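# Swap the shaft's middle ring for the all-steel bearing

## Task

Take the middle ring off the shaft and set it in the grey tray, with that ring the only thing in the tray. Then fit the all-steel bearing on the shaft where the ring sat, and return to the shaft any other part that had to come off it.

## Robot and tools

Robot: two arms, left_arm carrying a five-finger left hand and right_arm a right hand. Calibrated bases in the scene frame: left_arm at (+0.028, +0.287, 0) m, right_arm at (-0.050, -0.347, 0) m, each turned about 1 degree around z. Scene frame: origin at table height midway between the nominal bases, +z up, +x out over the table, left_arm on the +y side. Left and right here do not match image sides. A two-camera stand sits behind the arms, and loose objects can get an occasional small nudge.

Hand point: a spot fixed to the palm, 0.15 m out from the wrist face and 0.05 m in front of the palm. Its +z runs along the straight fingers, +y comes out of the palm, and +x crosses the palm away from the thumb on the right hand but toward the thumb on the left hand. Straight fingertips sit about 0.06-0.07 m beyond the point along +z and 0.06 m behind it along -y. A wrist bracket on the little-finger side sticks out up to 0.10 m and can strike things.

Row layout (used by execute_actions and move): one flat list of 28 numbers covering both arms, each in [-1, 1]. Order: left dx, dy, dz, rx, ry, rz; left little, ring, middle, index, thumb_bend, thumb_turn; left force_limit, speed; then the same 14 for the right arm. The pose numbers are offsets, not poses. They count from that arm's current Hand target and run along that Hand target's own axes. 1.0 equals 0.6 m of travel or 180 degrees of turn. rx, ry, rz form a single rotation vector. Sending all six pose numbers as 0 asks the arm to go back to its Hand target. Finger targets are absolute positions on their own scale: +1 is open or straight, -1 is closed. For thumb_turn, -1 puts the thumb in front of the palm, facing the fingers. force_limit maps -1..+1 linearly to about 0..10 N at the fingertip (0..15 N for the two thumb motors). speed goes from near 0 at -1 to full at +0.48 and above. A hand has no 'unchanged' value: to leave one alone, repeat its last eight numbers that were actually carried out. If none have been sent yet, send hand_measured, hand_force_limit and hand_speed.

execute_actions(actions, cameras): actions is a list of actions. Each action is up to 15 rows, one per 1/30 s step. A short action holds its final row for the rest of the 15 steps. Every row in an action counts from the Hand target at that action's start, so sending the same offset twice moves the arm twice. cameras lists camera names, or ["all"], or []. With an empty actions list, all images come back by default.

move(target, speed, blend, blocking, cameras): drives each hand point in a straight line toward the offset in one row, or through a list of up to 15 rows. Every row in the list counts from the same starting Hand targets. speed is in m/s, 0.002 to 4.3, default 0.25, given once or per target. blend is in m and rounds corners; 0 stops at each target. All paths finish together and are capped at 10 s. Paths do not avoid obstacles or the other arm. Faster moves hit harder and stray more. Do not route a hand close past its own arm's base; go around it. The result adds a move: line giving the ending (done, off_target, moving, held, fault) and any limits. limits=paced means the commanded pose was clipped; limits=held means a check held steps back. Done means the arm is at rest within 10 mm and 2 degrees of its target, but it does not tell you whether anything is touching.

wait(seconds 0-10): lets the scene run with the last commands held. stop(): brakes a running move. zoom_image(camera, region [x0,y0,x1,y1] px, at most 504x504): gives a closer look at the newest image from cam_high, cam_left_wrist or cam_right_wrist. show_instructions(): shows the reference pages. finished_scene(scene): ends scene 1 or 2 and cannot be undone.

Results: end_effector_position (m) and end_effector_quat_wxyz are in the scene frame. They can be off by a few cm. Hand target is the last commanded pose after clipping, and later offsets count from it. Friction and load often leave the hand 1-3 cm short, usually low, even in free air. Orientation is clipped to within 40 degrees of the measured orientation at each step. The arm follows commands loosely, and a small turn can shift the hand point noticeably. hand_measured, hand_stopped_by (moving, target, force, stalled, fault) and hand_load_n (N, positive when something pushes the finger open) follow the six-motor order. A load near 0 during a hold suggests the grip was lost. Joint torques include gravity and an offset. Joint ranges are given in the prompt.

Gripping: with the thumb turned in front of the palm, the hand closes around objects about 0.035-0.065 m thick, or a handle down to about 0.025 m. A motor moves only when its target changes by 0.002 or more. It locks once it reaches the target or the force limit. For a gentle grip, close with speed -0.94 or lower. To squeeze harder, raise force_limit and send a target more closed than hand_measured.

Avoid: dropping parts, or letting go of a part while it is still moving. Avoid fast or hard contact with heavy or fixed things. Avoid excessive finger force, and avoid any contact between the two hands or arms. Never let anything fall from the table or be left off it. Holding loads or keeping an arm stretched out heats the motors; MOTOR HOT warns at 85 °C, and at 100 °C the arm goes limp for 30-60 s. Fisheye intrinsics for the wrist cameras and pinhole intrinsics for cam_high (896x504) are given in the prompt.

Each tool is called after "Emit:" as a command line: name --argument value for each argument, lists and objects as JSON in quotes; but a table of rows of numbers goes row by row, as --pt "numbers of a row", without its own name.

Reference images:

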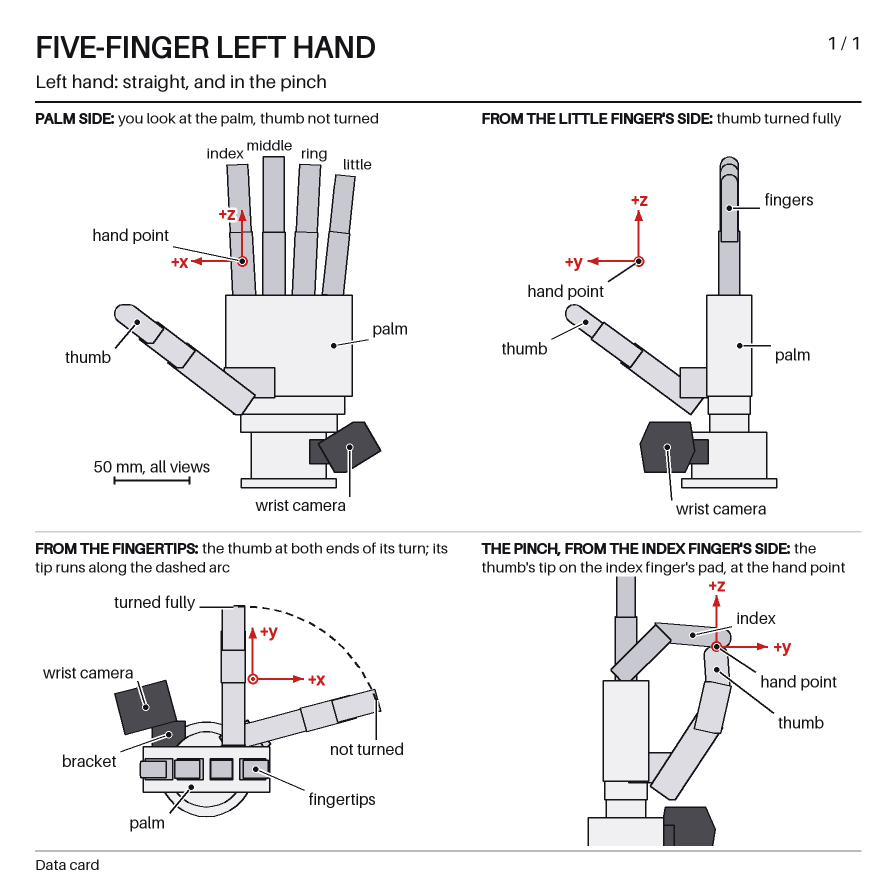

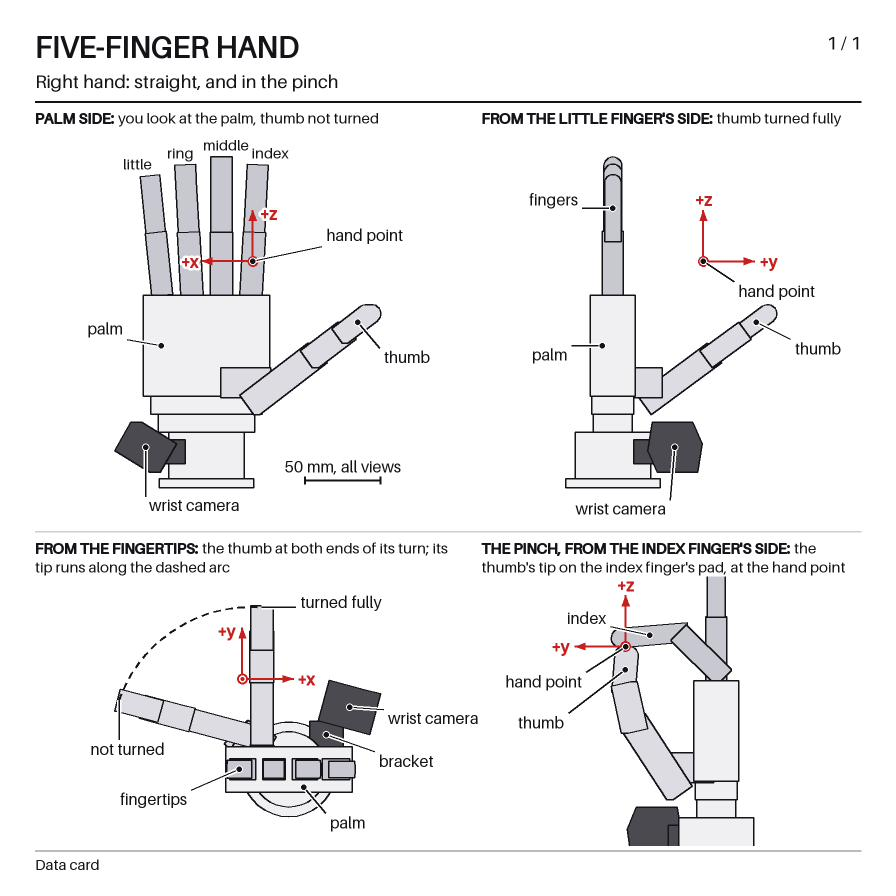

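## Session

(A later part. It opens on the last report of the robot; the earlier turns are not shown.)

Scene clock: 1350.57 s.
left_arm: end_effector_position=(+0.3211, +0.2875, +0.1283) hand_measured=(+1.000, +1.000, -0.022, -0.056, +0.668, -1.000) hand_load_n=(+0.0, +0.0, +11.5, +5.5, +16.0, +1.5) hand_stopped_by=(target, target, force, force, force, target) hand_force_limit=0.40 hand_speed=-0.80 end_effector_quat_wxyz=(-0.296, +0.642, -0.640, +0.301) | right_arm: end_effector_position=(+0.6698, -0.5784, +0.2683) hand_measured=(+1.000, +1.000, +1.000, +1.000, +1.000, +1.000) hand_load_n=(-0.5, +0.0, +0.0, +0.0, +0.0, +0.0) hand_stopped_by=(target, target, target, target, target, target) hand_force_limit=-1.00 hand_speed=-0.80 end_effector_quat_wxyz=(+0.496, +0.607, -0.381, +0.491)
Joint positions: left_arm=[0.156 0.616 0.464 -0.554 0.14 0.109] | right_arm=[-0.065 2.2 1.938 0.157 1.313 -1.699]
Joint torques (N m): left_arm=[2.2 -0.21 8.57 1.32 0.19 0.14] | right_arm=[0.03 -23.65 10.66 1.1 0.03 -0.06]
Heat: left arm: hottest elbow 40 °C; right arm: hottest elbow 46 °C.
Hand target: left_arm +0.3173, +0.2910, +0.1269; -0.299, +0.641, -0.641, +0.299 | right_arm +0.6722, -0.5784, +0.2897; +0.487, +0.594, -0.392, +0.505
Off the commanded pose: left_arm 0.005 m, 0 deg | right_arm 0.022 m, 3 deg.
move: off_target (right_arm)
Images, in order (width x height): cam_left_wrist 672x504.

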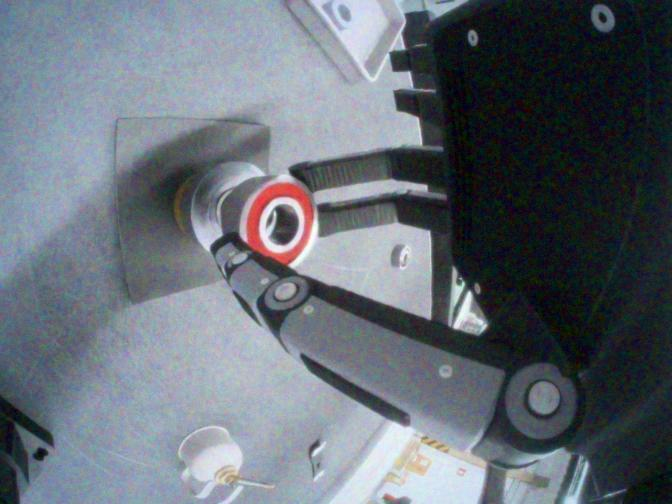

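Emit:
move --target '[-0.0045,0,0,0,0,0,1,1,-0.6,-0.62,0.42,-1,0.4,-0.8,0,0,0,0,0,0,1,1,1,1,1,1,-1,-0.8]' --speed 0.05 --cameras '["cam_left_wrist"]'

Emit:
zoom_image --camera "cam_left_wrist" --region '[240, 180, 320, 260]'

Scene clock: 1380.27 s.
left_arm: end_effector_position=(+0.3207, +0.2903, +0.1283) hand_measured=(+1.000, +1.000, -0.022, -0.056, +0.668, -1.000) hand_load_n=(+0.0, -0.5, +11.5, +5.5, +16.0, +1.5) hand_stopped_by=(target, target, force, force, force, target) hand_force_limit=0.40 hand_speed=-0.80 end_effector_quat_wxyz=(-0.297, +0.642, -0.640, +0.302) | right_arm: end_effector_position=(+0.6698, -0.5784, +0.2683) hand_measured=(+1.000, +1.000, +1.000, +1.000, +1.000, +1.000) hand_load_n=(+0.0, +0.0, +0.0, +0.0, +0.0, +0.0) hand_stopped_by=(target, target, target, target, target, target) hand_force_limit=-1.00 hand_speed=-0.80 end_effector_quat_wxyz=(+0.496, +0.607, -0.381, +0.491)
Joint positions: left_arm=[0.171 0.616 0.464 -0.555 0.151 0.119] | right_arm=[-0.065 2.2 1.938 0.157 1.313 -1.699]
Joint torques (N m): left_arm=[2.2 -0.03 8.65 1.32 0.19 0.12] | right_arm=[0.03 -23.47 10.65 1.11 0.03 -0.06]
Heat: left arm: hottest elbow 41 °C; right arm: hottest elbow 46 °C.
Hand target: left_arm +0.3173, +0.2937, +0.1268; -0.299, +0.641, -0.641, +0.299 | right_arm +0.6722, -0.5784, +0.2897; +0.487, +0.594, -0.392, +0.505
Off the commanded pose: left_arm 0.005 m, 0 deg | right_arm 0.022 m, 3 deg.
move: off_target (right_arm)
Images, in order (width x height): cam_left_wrist 672x504.

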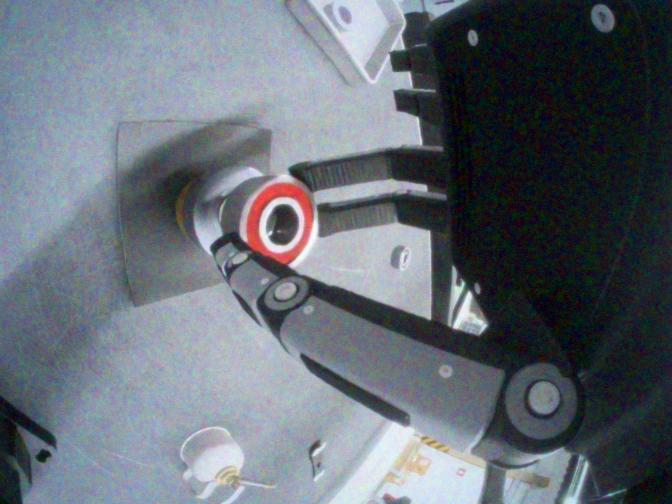

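Scaled by 6.300 from the camera's 672x504 image, which has a finer 960x720 frame.

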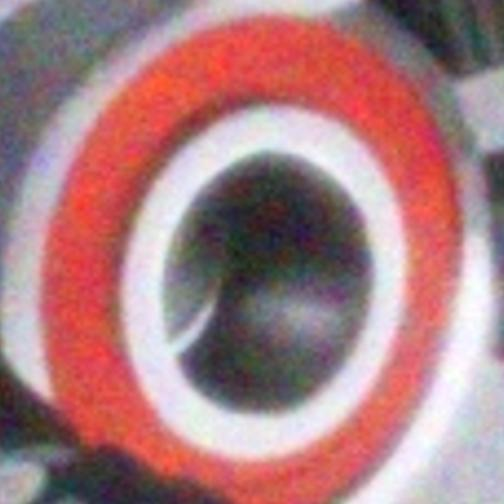

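Emit:
move --target '[-0.00167,0.00478,0.00728,0,0,0,1,1,-0.6,-0.62,0.42,-1,0.4,-0.8,0,0,0,0,0,0,1,1,1,1,1,1,-1,-0.8]' --speed 0.04 --cameras '["cam_left_wrist"]'

Emit:
zoom_image --camera "cam_left_wrist" --region '[240, 180, 320, 260]'

Scene clock: 1393.07 s.
left_arm: end_effector_position=(+0.3203, +0.2904, +0.1276) hand_measured=(+1.000, +1.000, -0.022, -0.056, +0.668, -1.000) hand_load_n=(+0.0, +0.0, +11.5, +5.0, +16.5, +1.0) hand_stopped_by=(target, target, force, force, force, target) hand_force_limit=0.40 hand_speed=-0.80 end_effector_quat_wxyz=(-0.296, +0.642, -0.640, +0.302) | right_arm: end_effector_position=(+0.6698, -0.5784, +0.2683) hand_measured=(+1.000, +1.000, +1.000, +1.000, +1.000, +1.000) hand_load_n=(+0.0, +0.0, +0.0, +0.0, +0.0, +0.0) hand_stopped_by=(target, target, target, target, target, target) hand_force_limit=-1.00 hand_speed=-0.80 end_effector_quat_wxyz=(+0.496, +0.607, -0.381, +0.491)
Joint positions: left_arm=[0.174 0.616 0.462 -0.554 0.156 0.12] | right_arm=[-0.065 2.2 1.938 0.157 1.313 -1.699]
Joint torques (N m): left_arm=[2.2 0.79 8.03 2.07 0.14 0.14] | right_arm=[0.15 -23.47 10.66 1.11 0.03 -0.06]
Heat: left arm: hottest elbow 42 °C; right arm: hottest elbow 46 °C.
Hand target: left_arm +0.3188, +0.2947, +0.1219; -0.299, +0.641, -0.641, +0.299 | right_arm +0.6722, -0.5784, +0.2897; +0.487, +0.594, -0.392, +0.505
Off the commanded pose: left_arm 0.007 m, 1 deg | right_arm 0.022 m, 3 deg.
move: off_target (right_arm)
Images, in order (width x height): cam_left_wrist 672x504.

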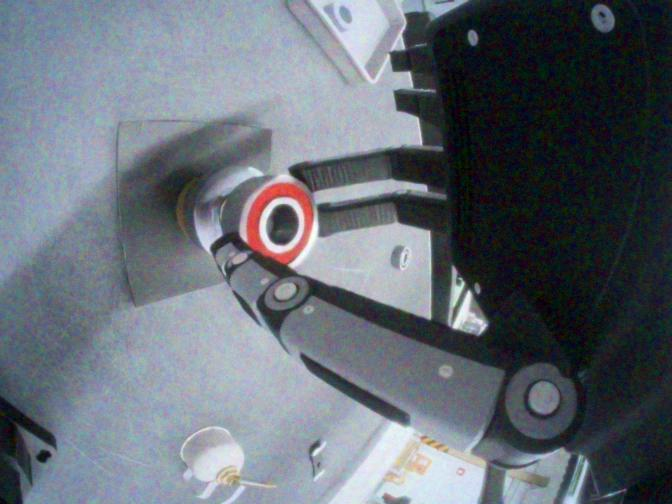

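Scaled by 6.300 from the camera's 672x504 image, which has a finer 960x720 frame.

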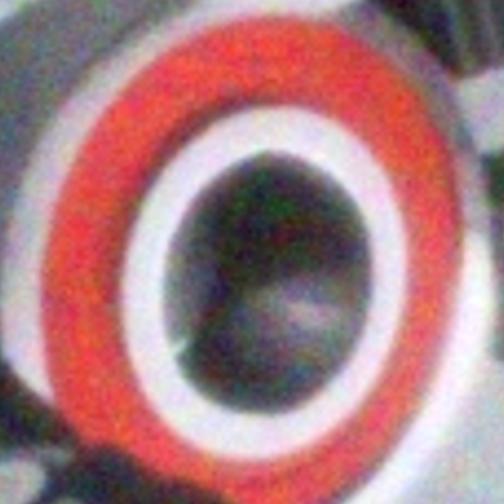

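Emit:
move --target '[0,-0.00482,0.00575,0,0,0,1,1,-0.6,-0.62,0.42,-1,0.4,-0.8,0,0,0,0,0,0,1,1,1,1,1,1,-1,-0.8]' --speed 0.04 --cameras '["cam_left_wrist"]'

Emit:
zoom_image --camera "cam_left_wrist" --region '[240, 180, 320, 260]'

Scene clock: 1411.60 s.
left_arm: end_effector_position=(+0.3220, +0.2907, +0.1276) hand_measured=(+1.000, +1.000, -0.022, -0.056, +0.668, -1.000) hand_load_n=(+0.0, +0.0, +11.0, +5.0, +16.5, +1.0) hand_stopped_by=(target, target, force, force, force, target) hand_force_limit=0.40 hand_speed=-0.80 end_effector_quat_wxyz=(-0.297, +0.641, -0.639, +0.303) | right_arm: end_effector_position=(+0.6698, -0.5784, +0.2683) hand_measured=(+1.000, +1.000, +1.000, +1.000, +1.000, +1.000) hand_load_n=(+0.0, +0.0, +0.0, +0.0, +0.0, +0.0) hand_stopped_by=(target, target, target, target, target, target) hand_force_limit=-1.00 hand_speed=-0.80 end_effector_quat_wxyz=(+0.496, +0.607, -0.381, +0.491)
Joint positions: left_arm=[0.175 0.62 0.462 -0.546 0.156 0.12] | right_arm=[-0.065 2.2 1.938 0.157 1.313 -1.699]
Joint torques (N m): left_arm=[1.9 2.02 8.47 2.28 0 0.11] | right_arm=[0.15 -23.53 10.67 1.14 0.03 -0.06]
Heat: left arm: hottest elbow 40 °C; right arm: hottest elbow 46 °C.
Hand target: left_arm +0.3234, +0.2947, +0.1220; -0.299, +0.641, -0.641, +0.299 | right_arm +0.6722, -0.5784, +0.2897; +0.487, +0.594, -0.392, +0.505
Off the commanded pose: left_arm 0.007 m, 1 deg | right_arm 0.022 m, 3 deg.
move: off_target (right_arm)
Images, in order (width x height): cam_left_wrist 672x504.

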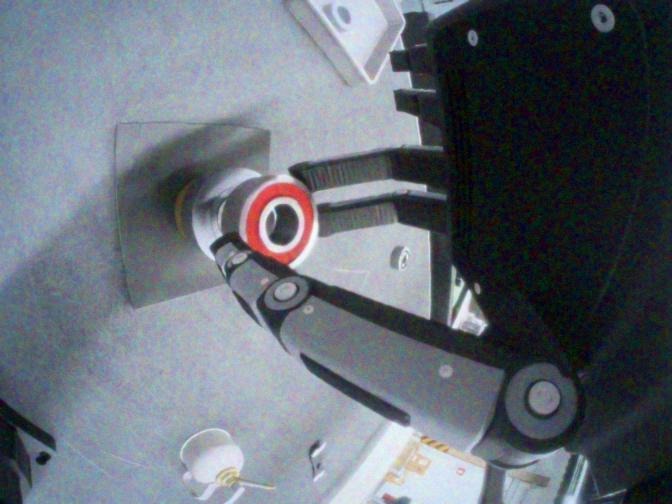

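Scaled by 6.300 from the camera's 672x504 image, which has a finer 960x720 frame.

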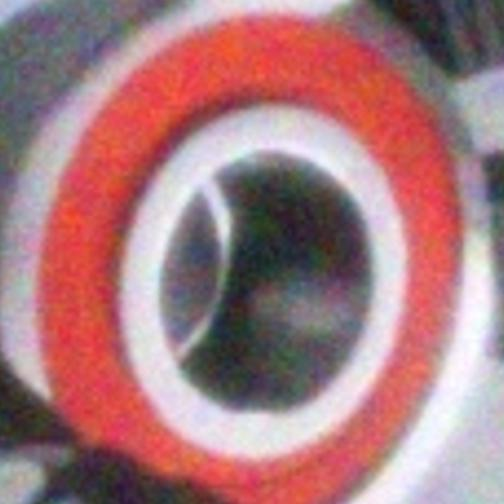

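Emit:
move --target '[0,0.00403,0.00556,0,0,0,1,1,-0.6,-0.62,0.42,-1,0.4,-0.8,0,0,0,0,0,0,1,1,1,1,1,1,-1,-0.8]' --speed 0.04 --cameras '["cam_left_wrist"]'

Emit:
zoom_image --camera "cam_left_wrist" --region '[240, 180, 320, 260]'

Scene clock: 1421.13 s.
left_arm: end_effector_position=(+0.3227, +0.2909, +0.1218) hand_measured=(+1.000, +1.000, -0.022, -0.056, +0.668, -1.000) hand_load_n=(+0.0, +0.0, +11.5, +5.5, +16.0, +1.5) hand_stopped_by=(target, target, force, force, force, target) hand_force_limit=0.40 hand_speed=-0.80 end_effector_quat_wxyz=(-0.295, +0.642, -0.640, +0.302) | right_arm: end_effector_position=(+0.6698, -0.5784, +0.2683) hand_measured=(+1.000, +1.000, +1.000, +1.000, +1.000, +1.000) hand_load_n=(+0.0, +0.0, +0.0, +0.0, +0.0, +0.0) hand_stopped_by=(target, target, target, target, target, target) hand_force_limit=-1.00 hand_speed=-0.80 end_effector_quat_wxyz=(+0.496, +0.607, -0.381, +0.491)
Joint positions: left_arm=[0.175 0.632 0.453 -0.53 0.156 0.12] | right_arm=[-0.065 2.2 1.938 0.157 1.313 -1.699]
Joint torques (N m): left_arm=[1.85 1.61 8.57 2.25 -0.04 0.11] | right_arm=[0.21 -23.59 10.65 1.1 0.03 -0.07]
Heat: left arm: hottest elbow 39 °C; right arm: hottest elbow 46 °C.
Hand target: left_arm +0.3244, +0.2947, +0.1180; -0.299, +0.641, -0.641, +0.299 | right_arm +0.6722, -0.5784, +0.2897; +0.487, +0.594, -0.392, +0.505
Off the commanded pose: left_arm 0.006 m, 1 deg | right_arm 0.022 m, 3 deg.
move: off_target (right_arm)
Images, in order (width x height): cam_left_wrist 672x504.

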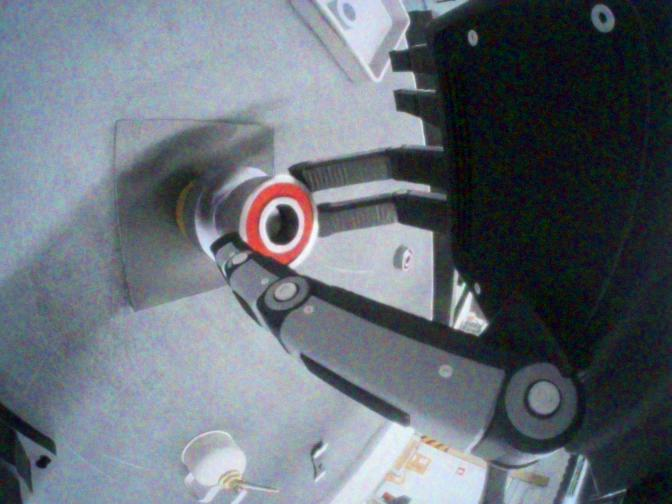

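Scaled by 6.300 from the camera's 672x504 image, which has a finer 960x720 frame.

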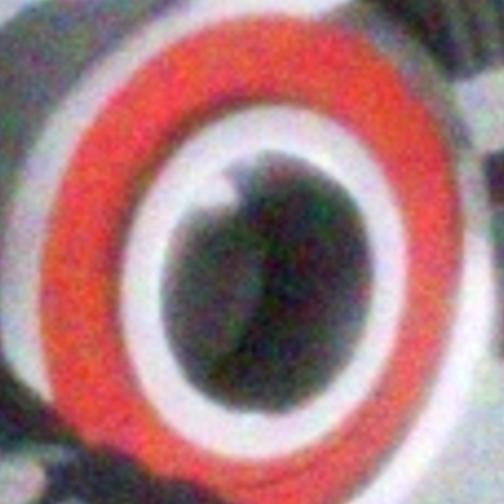

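Emit:
move --target '[0,0.00766,0.00643,0,0,0,1,1,-0.6,-0.62,0.42,-1,0.4,-0.8,0,0,0,0,0,0,1,1,1,1,1,1,-1,-0.8]' --speed 0.04 --cameras '["cam_left_wrist"]'

Emit:
zoom_image --camera "cam_left_wrist" --region '[240, 180, 320, 260]'

Scene clock: 1431.37 s.
left_arm: end_effector_position=(+0.3229, +0.2908, +0.1164) hand_measured=(+1.000, +1.000, -0.022, -0.056, +0.668, -1.000) hand_load_n=(+0.0, +0.0, +11.0, +5.5, +16.0, +2.0) hand_stopped_by=(target, target, force, force, force, target) hand_force_limit=0.40 hand_speed=-0.80 end_effector_quat_wxyz=(-0.296, +0.642, -0.640, +0.302) | right_arm: end_effector_position=(+0.6698, -0.5784, +0.2683) hand_measured=(+1.000, +1.000, +1.000, +1.000, +1.000, +1.000) hand_load_n=(+0.5, +0.0, +0.0, +0.0, +0.0, +0.0) hand_stopped_by=(target, target, target, target, target, target) hand_force_limit=-1.00 hand_speed=-0.80 end_effector_quat_wxyz=(+0.496, +0.607, -0.381, +0.491)
Joint positions: left_arm=[0.175 0.636 0.439 -0.511 0.156 0.12] | right_arm=[-0.065 2.2 1.938 0.157 1.313 -1.699]
Joint torques (N m): left_arm=[1.85 1.67 8.44 2.28 -0.05 0.11] | right_arm=[0.15 -23.59 10.65 1.07 0.04 -0.06]
Heat: left arm: hottest elbow 40 °C; right arm: hottest elbow 46 °C.
Hand target: left_arm +0.3243, +0.2947, +0.1119; -0.299, +0.641, -0.641, +0.299 | right_arm +0.6722, -0.5784, +0.2897; +0.487, +0.594, -0.392, +0.505
Off the commanded pose: left_arm 0.006 m, 1 deg | right_arm 0.022 m, 3 deg.
move: off_target (right_arm)
Images, in order (width x height): cam_left_wrist 672x504.

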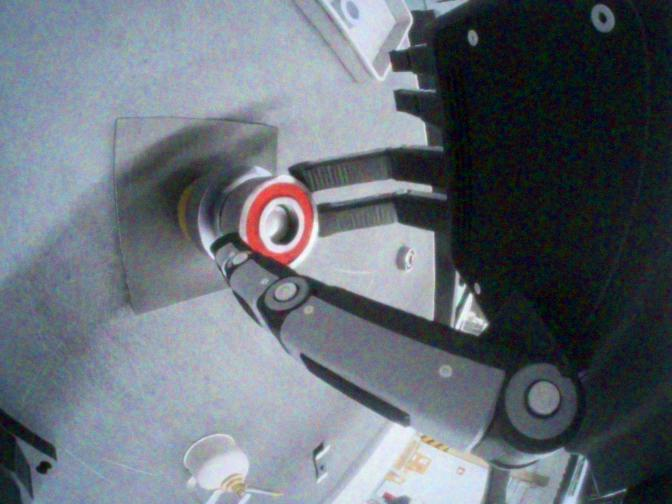

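Scaled by 6.300 from the camera's 672x504 image, which has a finer 960x720 frame.

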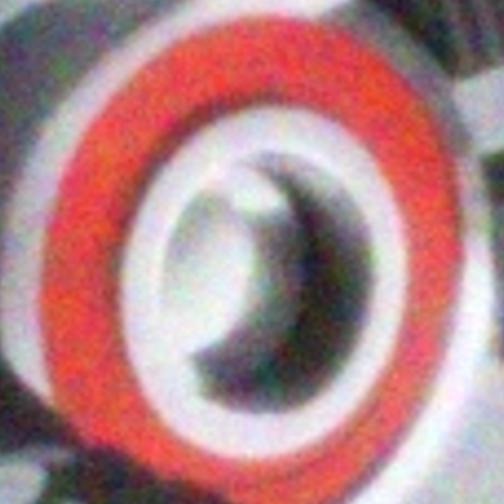

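Emit:
move --target '[0,0.00947,0.00686,0,0,0,1,1,-0.6,-0.62,0.42,-1,0.4,-0.8,0,0,0,0,0,0,1,1,1,1,1,1,-1,-0.8]' --speed 0.04 --cameras '["cam_left_wrist"]'

Emit:
zoom_image --camera "cam_left_wrist" --region '[240, 180, 320, 260]'

Scene clock: 1439.43 s.
left_arm: end_effector_position=(+0.3230, +0.2906, +0.1101) hand_measured=(+1.000, +1.000, -0.022, -0.056, +0.668, -1.000) hand_load_n=(+0.0, +0.0, +11.0, +5.5, +16.0, +2.0) hand_stopped_by=(target, target, force, force, force, target) hand_force_limit=0.40 hand_speed=-0.80 end_effector_quat_wxyz=(-0.296, +0.641, -0.640, +0.303) | right_arm: end_effector_position=(+0.6698, -0.5784, +0.2683) hand_measured=(+1.000, +1.000, +1.000, +1.000, +1.000, +1.000) hand_load_n=(+0.0, +0.0, +0.0, +0.0, +0.0, +0.0) hand_stopped_by=(target, target, target, target, target, target) hand_force_limit=-1.00 hand_speed=-0.80 end_effector_quat_wxyz=(+0.496, +0.607, -0.381, +0.491)
Joint positions: left_arm=[0.175 0.641 0.422 -0.487 0.157 0.12] | right_arm=[-0.065 2.2 1.938 0.157 1.313 -1.699]
Joint torques (N m): left_arm=[1.9 1.67 8.32 2.26 -0.08 0.11] | right_arm=[0.03 -23.41 10.67 1.09 0.03 -0.05]
Heat: left arm: hottest elbow 39 °C; right arm: hottest elbow 46 °C.
Hand target: left_arm +0.3238, +0.2947, +0.1049; -0.299, +0.641, -0.641, +0.299 | right_arm +0.6722, -0.5784, +0.2897; +0.487, +0.594, -0.392, +0.505
Off the commanded pose: left_arm 0.007 m, 1 deg | right_arm 0.022 m, 3 deg.
move: off_target (right_arm)
Images, in order (width x height): cam_left_wrist 672x504.

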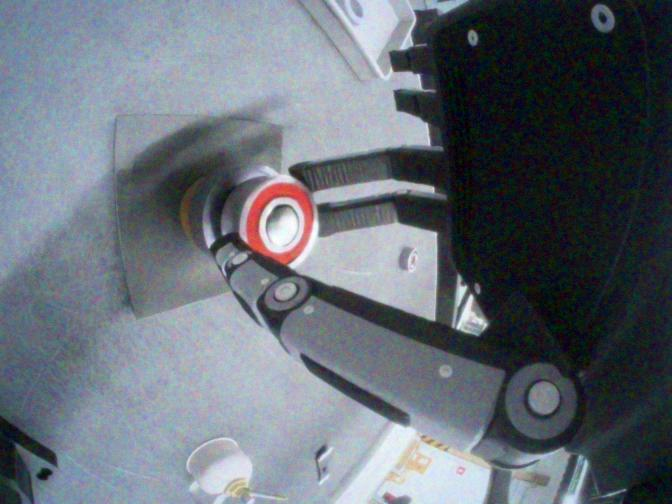

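Scaled by 6.300 from the camera's 672x504 image, which has a finer 960x720 frame.

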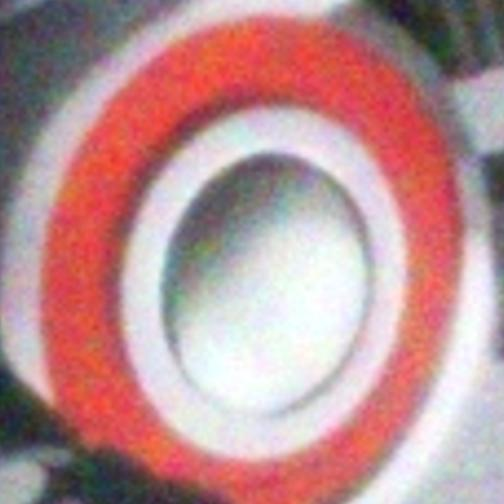

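Emit:
move --target '[0,0.00745,0.00408,0,0,0,1,1,-0.6,-0.62,0.42,-1,0.4,-0.8,0,0,0,0,0,0,1,1,1,1,1,1,-1,-0.8]' --speed 0.03 --cameras '["cam_left_wrist"]'

Emit:
zoom_image --camera "cam_left_wrist" --region '[240, 180, 320, 260]'

Scene clock: 1446.63 s.
left_arm: end_effector_position=(+0.3228, +0.2906, +0.1063) hand_measured=(+1.000, +1.000, -0.022, -0.056, +0.668, -1.000) hand_load_n=(+0.0, +0.0, +11.0, +6.0, +16.0, +2.0) hand_stopped_by=(target, target, force, force, force, target) hand_force_limit=0.40 hand_speed=-0.80 end_effector_quat_wxyz=(-0.297, +0.641, -0.639, +0.304) | right_arm: end_effector_position=(+0.6698, -0.5784, +0.2683) hand_measured=(+1.000, +1.000, +1.000, +1.000, +1.000, +1.000) hand_load_n=(+0.0, +0.5, +0.0, +0.0, +0.0, +0.0) hand_stopped_by=(target, target, target, target, target, target) hand_force_limit=-1.00 hand_speed=-0.80 end_effector_quat_wxyz=(+0.496, +0.607, -0.381, +0.491)
Joint positions: left_arm=[0.175 0.642 0.411 -0.472 0.157 0.12] | right_arm=[-0.065 2.2 1.938 0.157 1.313 -1.699]
Joint torques (N m): left_arm=[1.96 1.73 8.18 2.25 -0.05 0.11] | right_arm=[0.09 -23.47 10.65 1.14 0.02 -0.06]
Heat: left arm: hottest elbow 39 °C; right arm: hottest elbow 46 °C.
Hand target: left_arm +0.3228, +0.2947, +0.0998; -0.299, +0.641, -0.641, +0.299 | right_arm +0.6722, -0.5784, +0.2897; +0.487, +0.594, -0.392, +0.505
Off the commanded pose: left_arm 0.008 m, 1 deg | right_arm 0.022 m, 3 deg.
move: off_target (right_arm)
Images, in order (width x height): cam_left_wrist 672x504.

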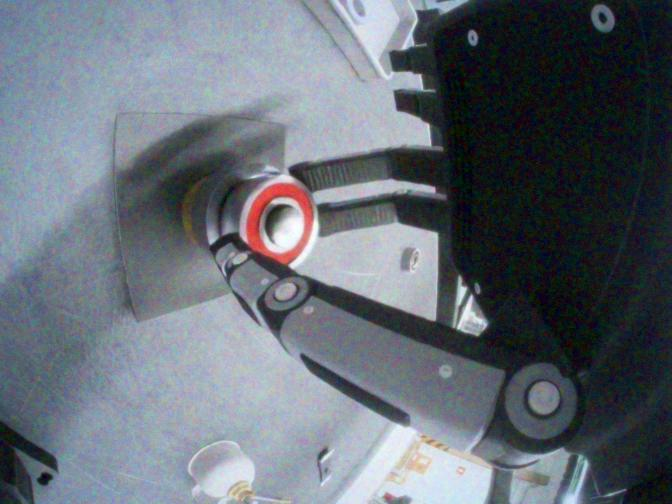

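Scaled by 6.300 from the camera's 672x504 image, which has a finer 960x720 frame.

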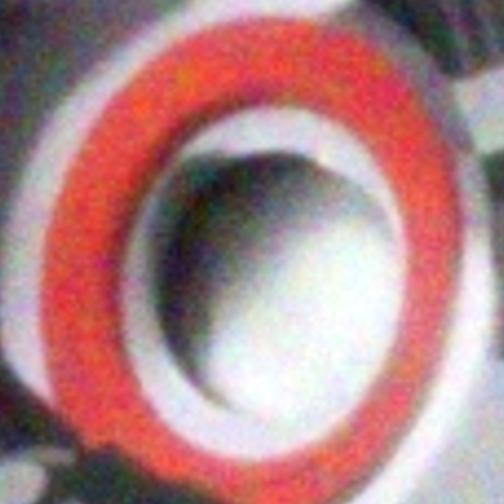

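Emit:
move --target '[0,0.00745,0.00408,0,0,0,1,1,-0.6,-0.62,0.42,-1,0.4,-0.8,0,0,0,0,0,0,1,1,1,1,1,1,-1,-0.8]' --speed 0.03 --cameras '["cam_left_wrist"]'

Emit:
zoom_image --camera "cam_left_wrist" --region '[117, 100, 367, 350]'

Scene clock: 1453.37 s.
left_arm: end_effector_position=(+0.3228, +0.2904, +0.1049) hand_measured=(+1.000, +1.000, -0.022, -0.056, +0.668, -1.000) hand_load_n=(+0.0, +0.0, +10.0, +5.0, +16.5, +2.5) hand_stopped_by=(target, target, force, force, force, target) hand_force_limit=0.40 hand_speed=-0.80 end_effector_quat_wxyz=(-0.298, +0.640, -0.639, +0.305) | right_arm: end_effector_position=(+0.6698, -0.5784, +0.2683) hand_measured=(+1.000, +1.000, +1.000, +1.000, +1.000, +1.000) hand_load_n=(+0.0, +0.0, +0.0, +0.0, +0.0, +0.0) hand_stopped_by=(target, target, target, target, target, target) hand_force_limit=-1.00 hand_speed=-0.80 end_effector_quat_wxyz=(+0.496, +0.607, -0.381, +0.491)
Joint positions: left_arm=[0.175 0.642 0.406 -0.466 0.158 0.12] | right_arm=[-0.065 2.2 1.938 0.157 1.313 -1.699]
Joint torques (N m): left_arm=[2.02 1.79 7.57 2.51 -0.06 0.12] | right_arm=[0.09 -23.47 10.62 1.1 0.04 -0.05]
Heat: left arm: hottest elbow 39 °C; right arm: hottest elbow 46 °C.
Hand target: left_arm +0.3218, +0.2947, +0.0949; -0.299, +0.641, -0.641, +0.299 | right_arm +0.6722, -0.5784, +0.2897; +0.487, +0.594, -0.392, +0.505
Off the commanded pose: left_arm 0.011 m, 1 deg | right_arm 0.022 m, 3 deg.
move: off_target (left_arm, right_arm)
Images, in order (width x height): cam_left_wrist 672x504.

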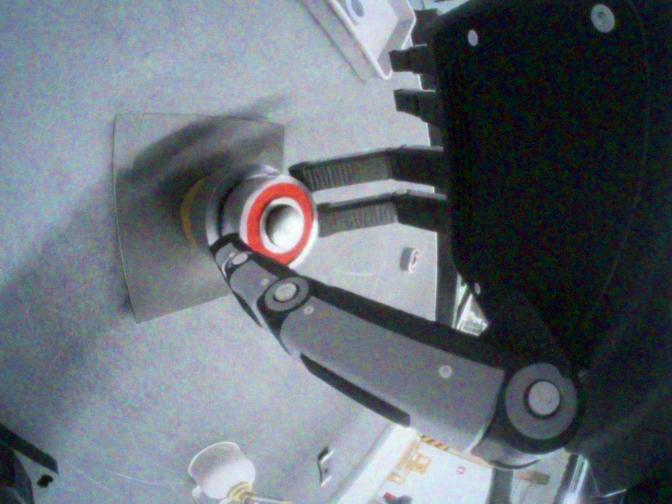

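Scaled by 2.016 from the camera's 672x504 image, which has a finer 960x720 frame.

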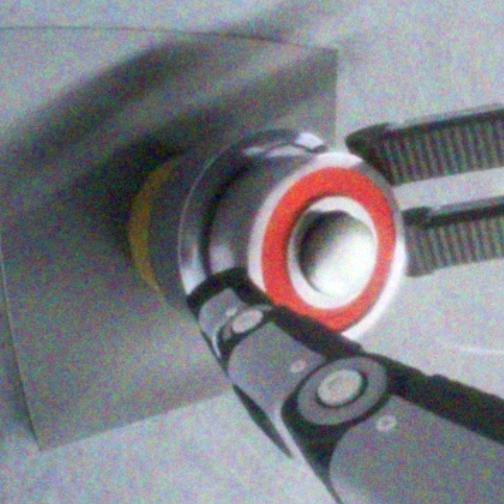

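Emit:
move --pt "0 -0.00682 -0.00354 0 0 0 1 1 -0.6 -0.62 0.42 -1 0.4 -0.8 0 0 0 0 0 0 1 1 1 1 1 1 -1 -0.8" --pt "0 -0.00682 -0.00354 0 0 0 1 1 0.2 0.15 1 -1 0.4 -0.6 0 0 0 0 0 0 1 1 1 1 1 1 -1 -0.8" --speed 0.03 --cameras '["cam_left_wrist"]'

Emit:
zoom_image --camera "cam_left_wrist" --region '[117, 100, 367, 350]'

Scene clock: 1472.67 s.
left_arm: end_effector_position=(+0.3223, +0.2904, +0.1035) hand_measured=(+1.000, +1.000, +0.200, +0.150, +1.000, -1.000) hand_load_n=(+0.0, +0.0, +0.0, +0.0, -0.5, +0.0) hand_stopped_by=(target, target, target, target, target, target) hand_force_limit=0.40 hand_speed=-0.60 end_effector_quat_wxyz=(-0.296, +0.641, -0.640, +0.304) | right_arm: end_effector_position=(+0.6698, -0.5784, +0.2683) hand_measured=(+1.000, +1.000, +1.000, +1.000, +1.000, +1.000) hand_load_n=(+0.0, +0.0, +0.0, +0.0, +0.0, +0.0) hand_stopped_by=(target, target, target, target, target, target) hand_force_limit=-1.00 hand_speed=-0.80 end_effector_quat_wxyz=(+0.496, +0.607, -0.381, +0.491)
Joint positions: left_arm=[0.175 0.645 0.405 -0.466 0.158 0.12] | right_arm=[-0.065 2.2 1.938 0.157 1.313 -1.699]
Joint torques (N m): left_arm=[1.96 1.61 8.51 2.07 -0.08 0.11] | right_arm=[0.03 -23.59 10.67 1.11 0.03 -0.06]
Heat: left arm: hottest elbow 39 °C; right arm: hottest elbow 46 °C.
Hand target: left_arm +0.3228, +0.2947, +0.0994; -0.299, +0.641, -0.641, +0.299 | right_arm +0.6722, -0.5784, +0.2897; +0.487, +0.594, -0.392, +0.505
Off the commanded pose: left_arm 0.006 m, 1 deg | right_arm 0.022 m, 3 deg.
move: off_target (right_arm)
Images, in order (width x height): cam_left_wrist 672x504.

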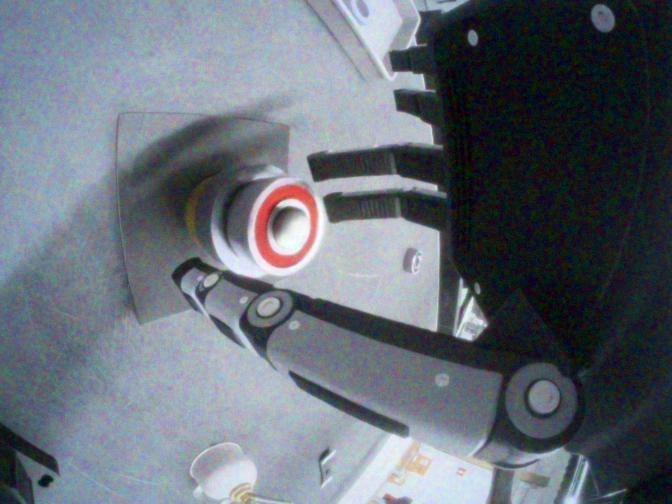

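Scaled by 2.016 from the camera's 672x504 image, which has a finer 960x720 frame.

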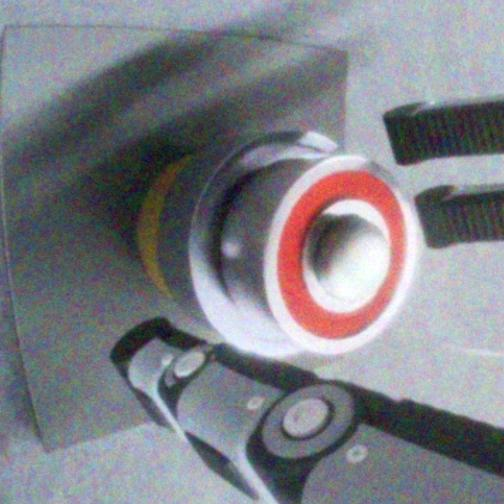

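Emit:
move --pt "0 -0.09268 -0.04515 0 0 0 1 1 0.2 0.15 1 -1 0.4 -0.6 0 0 0 0 0 0 1 1 1 1 1 1 -1 -0.8" --pt "0 -0.15 -0.12 0 0 0 1 1 0.2 0.15 1 -1 0.4 -0.6 0 0 0 0 0 0 1 1 1 1 1 1 -1 -0.8" --pt "0.2 -0.13 -0.16 0 0 0 1 1 0.2 0.15 1 -1 0.4 -0.6 0 0 0 0 0 0 1 1 1 1 1 1 -1 -0.8" --speed '[0.06,0.15,0.2]' --blend '[0.01,0.02,0]' --cameras '["cam_high","cam_left_wrist"]'

Emit:
zoom_image --camera "cam_high" --region '[496, 230, 576, 310]'

Scene clock: 1486.97 s.
left_arm: end_effector_position=(+0.2911, +0.1831, +0.1940) hand_measured=(+1.000, +1.000, +0.200, +0.150, +1.000, -1.000) hand_load_n=(+0.0, +0.0, +0.0, +0.0, +0.0, +0.0) hand_stopped_by=(target, target, target, target, target, target) hand_force_limit=0.40 hand_speed=-0.60 end_effector_quat_wxyz=(-0.295, +0.642, -0.649, +0.280) | right_arm: end_effector_position=(+0.6698, -0.5784, +0.2683) hand_measured=(+1.000, +1.000, +1.000, +1.000, +1.000, +1.000) hand_load_n=(+0.0, +0.0, +0.0, +0.0, +0.0, +0.0) hand_stopped_by=(target, target, target, target, target, target) hand_force_limit=-1.00 hand_speed=-0.80 end_effector_quat_wxyz=(+0.496, +0.607, -0.381, +0.491)
Joint positions: left_arm=[-0.472 0.587 0.653 -0.857 -0.346 -0.298] | right_arm=[-0.065 2.2 1.938 0.157 1.313 -1.699]
Joint torques (N m): left_arm=[0.32 2.14 13.27 1.14 -0.54 -0.13] | right_arm=[0.03 -23.65 10.66 1.06 0.03 -0.05]
Heat: left arm: hottest elbow 39 °C; right arm: hottest elbow 47 °C.
Hand target: left_arm +0.2995, +0.1747, +0.2208; -0.299, +0.641, -0.641, +0.299 | right_arm +0.6722, -0.5784, +0.2897; +0.487, +0.594, -0.392, +0.505
Off the commanded pose: left_arm 0.029 m, 2 deg | right_arm 0.022 m, 3 deg.
move: off_target (left_arm, right_arm)
Images, in order (width x height): cam_high 896x504, cam_left_wrist 672x504.

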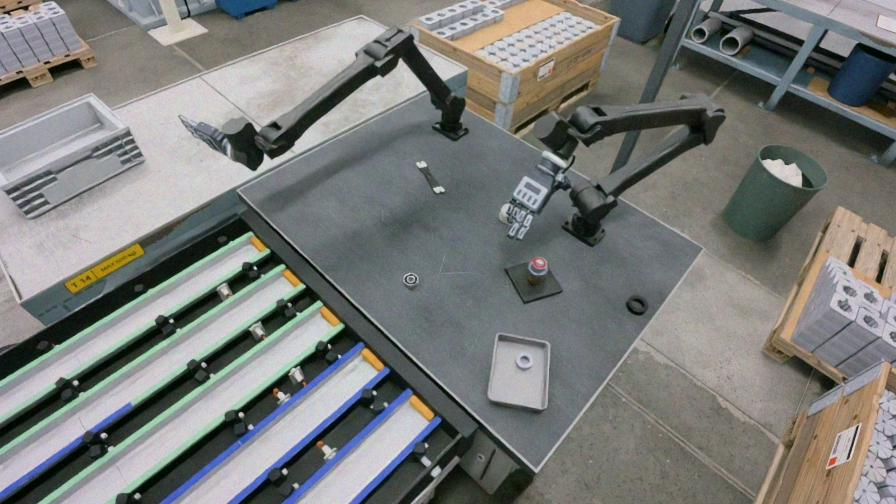

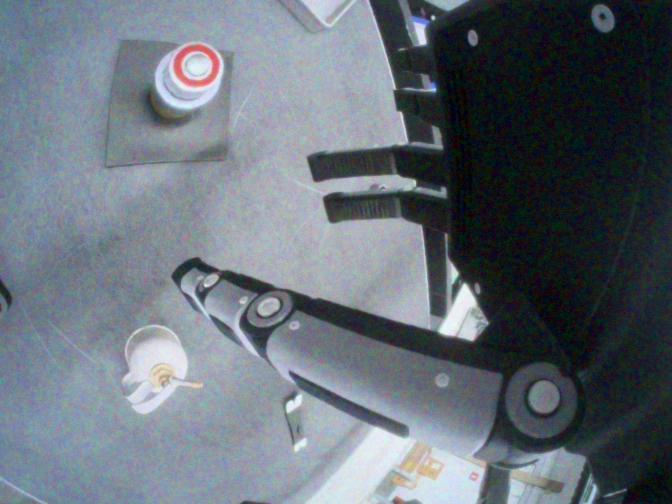

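Scaled by 6.300 from the camera's 896x504 image, which has a finer 1280x720 frame.

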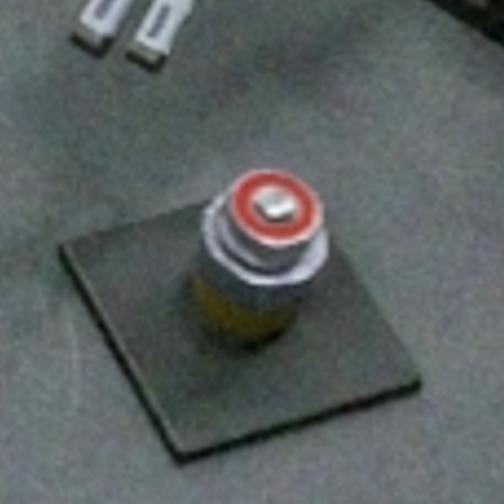

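Emit:
zoom_image --camera "cam_left_wrist" --region '[130, 20, 250, 140]'

Emit:
zoom_image --camera "cam_high" --region '[516, 245, 560, 289]'

Scaled by 4.200 from the camera's 672x504 image, which has a finer 960x720 frame.

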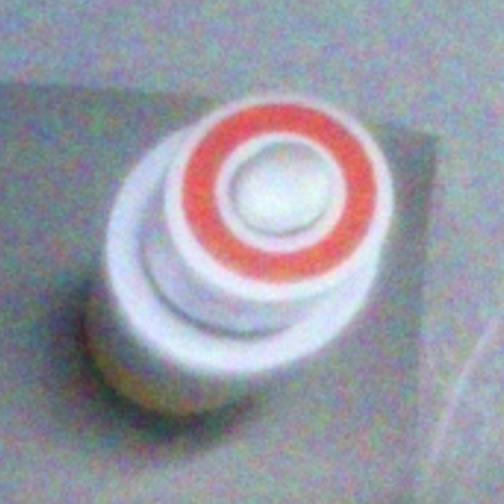

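Scaled by 11.455 from the camera's 896x504 image, which has a finer 1280x720 frame.

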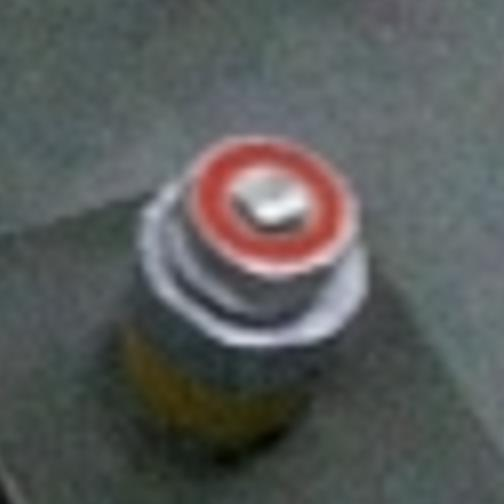

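Emit:
move --pt "-0.18133 -0.00528 0.0602 0 0 0 1 1 0.15 0.1 1 -1 0.4 -0.5 0 0 0 0 0 0 1 1 1 1 1 1 -1 -0.8" --pt "-0.18133 0.1275 0.17167 0 0 0 1 1 0.15 0.1 1 -1 0.4 -0.5 0 0 0 0 0 0 1 1 1 1 1 1 -1 -0.8" --speed '[0.2,0.09]' --blend '[0,0]' --cameras '["cam_left_wrist"]'

Emit:
zoom_image --camera "cam_left_wrist" --region '[117, 100, 367, 350]'

Scene clock: 1555.70 s.
left_arm: end_effector_position=(+0.3293, +0.2794, +0.1021) hand_measured=(+1.000, +1.000, +0.150, +0.100, +1.000, -1.000) hand_load_n=(+0.0, +0.0, +0.0, +0.0, +0.0, +0.0) hand_stopped_by=(target, target, target, target, target, target) hand_force_limit=0.40 hand_speed=-0.50 end_effector_quat_wxyz=(-0.298, +0.641, -0.639, +0.303) | right_arm: end_effector_position=(+0.6698, -0.5784, +0.2683) hand_measured=(+1.000, +1.000, +1.000, +1.000, +1.000, +1.000) hand_load_n=(+0.0, +0.0, +0.0, +0.0, -0.5, +0.0) hand_stopped_by=(target, target, target, target, target, target) hand_force_limit=-1.00 hand_speed=-0.80 end_effector_quat_wxyz=(+0.496, +0.607, -0.381, +0.491)
Joint positions: left_arm=[0.108 0.665 0.406 -0.437 0.103 0.077] | right_arm=[-0.065 2.2 1.938 0.157 1.313 -1.699]
Joint torques (N m): left_arm=[2.14 1.79 8.25 2.15 0.15 0.13] | right_arm=[0.03 -23.53 10.69 1.09 0.03 -0.06]
Motor temperatures (°C): left_arm=[23 24 46 25 20 22] | right_arm=[21 40 47 21 21 23]
Heat: left arm: hottest elbow 46 °C; right arm: hottest elbow 47 °C.
Hand target: left_arm +0.3292, +0.2835, +0.0961; -0.299, +0.641, -0.641, +0.299 | right_arm +0.6722, -0.5784, +0.2897; +0.487, +0.594, -0.392, +0.505
Off the commanded pose: left_arm 0.007 m, 1 deg | right_arm 0.022 m, 3 deg.
move: off_target (right_arm)
Images, in order (width x height): cam_left_wrist 672x504.

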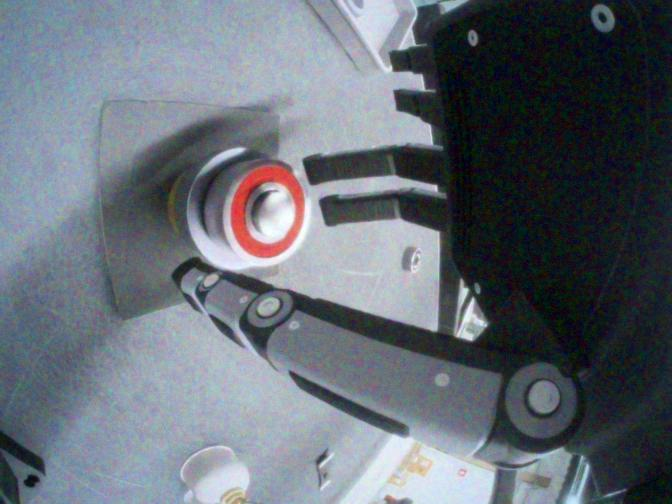

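Scaled by 2.016 from the camera's 672x504 image, which has a finer 960x720 frame.

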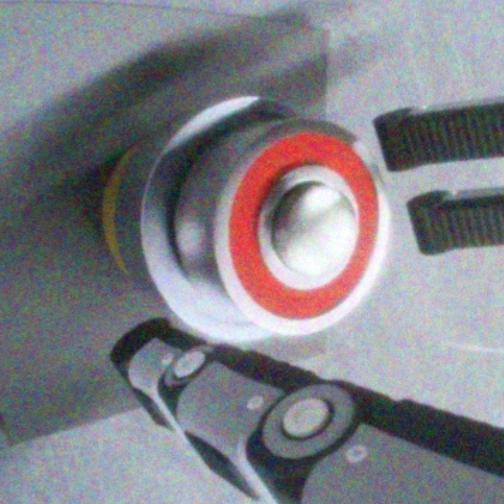

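Emit:
move --pt "0 0.00702 0.00589 0 0 0 1 1 0.15 0.1 1 -1 0.4 -0.5 0 0 0 0 0 0 1 1 1 1 1 1 -1 -0.8" --pt "0 0.00702 0.00589 0 0 0 1 1 -0.6 -0.62 0.42 -1 0.3 -0.8 0 0 0 0 0 0 1 1 1 1 1 1 -1 -0.8" --speed 0.05 --cameras '["cam_left_wrist"]'

Emit:
zoom_image --camera "cam_left_wrist" --region '[117, 100, 367, 350]'

Scene clock: 1600.27 s.
left_arm: end_effector_position=(+0.3313, +0.2794, +0.0979) hand_measured=(+1.000, +1.000, -0.124, -0.284, +0.838, -1.000) hand_load_n=(+0.0, +0.0, +6.0, +6.0, +12.5, -1.0) hand_stopped_by=(target, target, force, force, force, target) hand_force_limit=0.30 hand_speed=-0.80 end_effector_quat_wxyz=(-0.300, +0.640, -0.638, +0.305) | right_arm: end_effector_position=(+0.6698, -0.5784, +0.2683) hand_measured=(+1.000, +1.000, +1.000, +1.000, +1.000, +1.000) hand_load_n=(-0.5, +0.0, +0.0, +0.0, +0.0, +0.0) hand_stopped_by=(target, target, target, target, target, target) hand_force_limit=-1.00 hand_speed=-0.80 end_effector_quat_wxyz=(+0.496, +0.607, -0.381, +0.491)
Joint positions: left_arm=[0.108 0.675 0.394 -0.409 0.105 0.077] | right_arm=[-0.065 2.2 1.938 0.157 1.313 -1.699]
Joint torques (N m): left_arm=[2.2 1.32 8.13 1.88 0.09 0.12] | right_arm=[0.03 -23.59 10.62 1.07 0.03 -0.07]
Heat: left arm: hottest elbow 42 °C; right arm: hottest elbow 47 °C.
Hand target: left_arm +0.3292, +0.2835, +0.0907; -0.299, +0.641, -0.641, +0.299 | right_arm +0.6722, -0.5784, +0.2897; +0.487, +0.594, -0.392, +0.505
Off the commanded pose: left_arm 0.009 m, 1 deg | right_arm 0.022 m, 3 deg.
move: off_target (right_arm)
Images, in order (width x height): cam_left_wrist 672x504.

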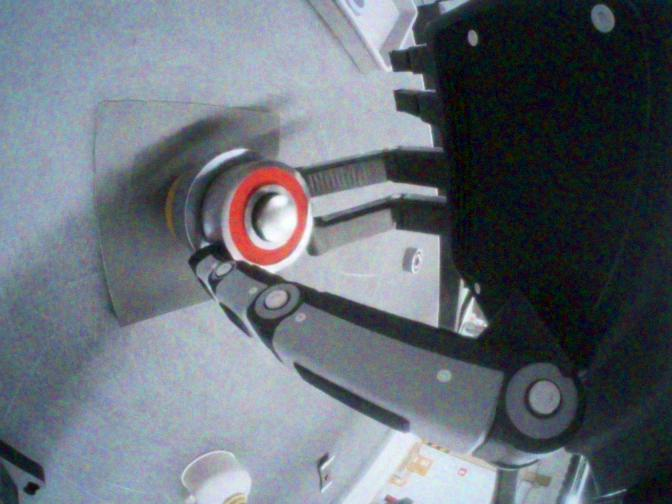

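Scaled by 2.016 from the camera's 672x504 image, which has a finer 960x720 frame.

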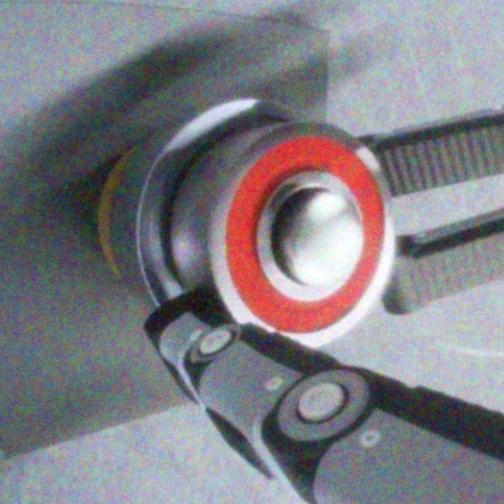

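Emit:
move --target '[0,0.01277,0.01072,0,0,0,1,1,-0.6,-0.62,0.42,-1,0.3,-0.8,0,0,0,0,0,0,1,1,1,1,1,1,-1,-0.8]' --speed 0.04 --cameras '["cam_left_wrist"]'

Emit:
zoom_image --camera "cam_left_wrist" --region '[117, 100, 367, 350]'

Scene clock: 1609.60 s.
left_arm: end_effector_position=(+0.3319, +0.2794, +0.0955) hand_measured=(+1.000, +1.000, -0.124, -0.284, +0.838, -1.000) hand_load_n=(+0.0, +0.0, +3.0, +4.0, +13.5, +0.0) hand_stopped_by=(target, target, force, force, force, target) hand_force_limit=0.30 hand_speed=-0.80 end_effector_quat_wxyz=(-0.303, +0.638, -0.637, +0.308) | right_arm: end_effector_position=(+0.6698, -0.5784, +0.2683) hand_measured=(+1.000, +1.000, +1.000, +1.000, +1.000, +1.000) hand_load_n=(+0.0, +0.0, +0.0, +0.0, +0.5, +0.0) hand_stopped_by=(target, target, target, target, target, target) hand_force_limit=-1.00 hand_speed=-0.80 end_effector_quat_wxyz=(+0.496, +0.607, -0.381, +0.491)
Joint positions: left_arm=[0.108 0.675 0.385 -0.392 0.105 0.077] | right_arm=[-0.065 2.2 1.938 0.157 1.313 -1.699]
Joint torques (N m): left_arm=[2.14 2.37 7.15 2.55 0.08 0.12] | right_arm=[0.21 -23.59 10.62 1.1 0.04 -0.06]
Motor temperatures (°C): left_arm=[23 24 41 25 19 22] | right_arm=[21 40 47 21 21 23]
Heat: left arm: hottest elbow 41 °C; right arm: hottest elbow 47 °C.
Hand target: left_arm +0.3292, +0.2835, +0.0806; -0.299, +0.641, -0.641, +0.299 | right_arm +0.6722, -0.5784, +0.2897; +0.487, +0.594, -0.392, +0.505
Off the commanded pose: left_arm 0.016 m, 1 deg | right_arm 0.022 m, 3 deg.
move: off_target (left_arm, right_arm)
Images, in order (width x height): cam_left_wrist 672x504.

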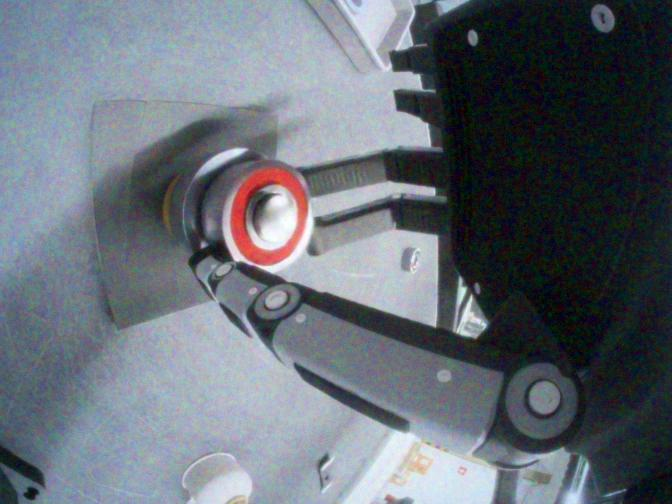

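Scaled by 2.016 from the camera's 672x504 image, which has a finer 960x720 frame.

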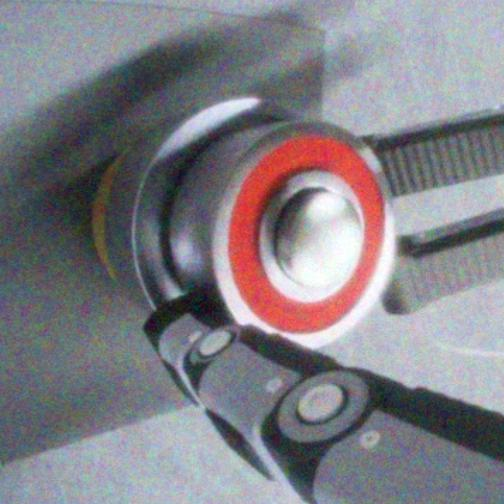

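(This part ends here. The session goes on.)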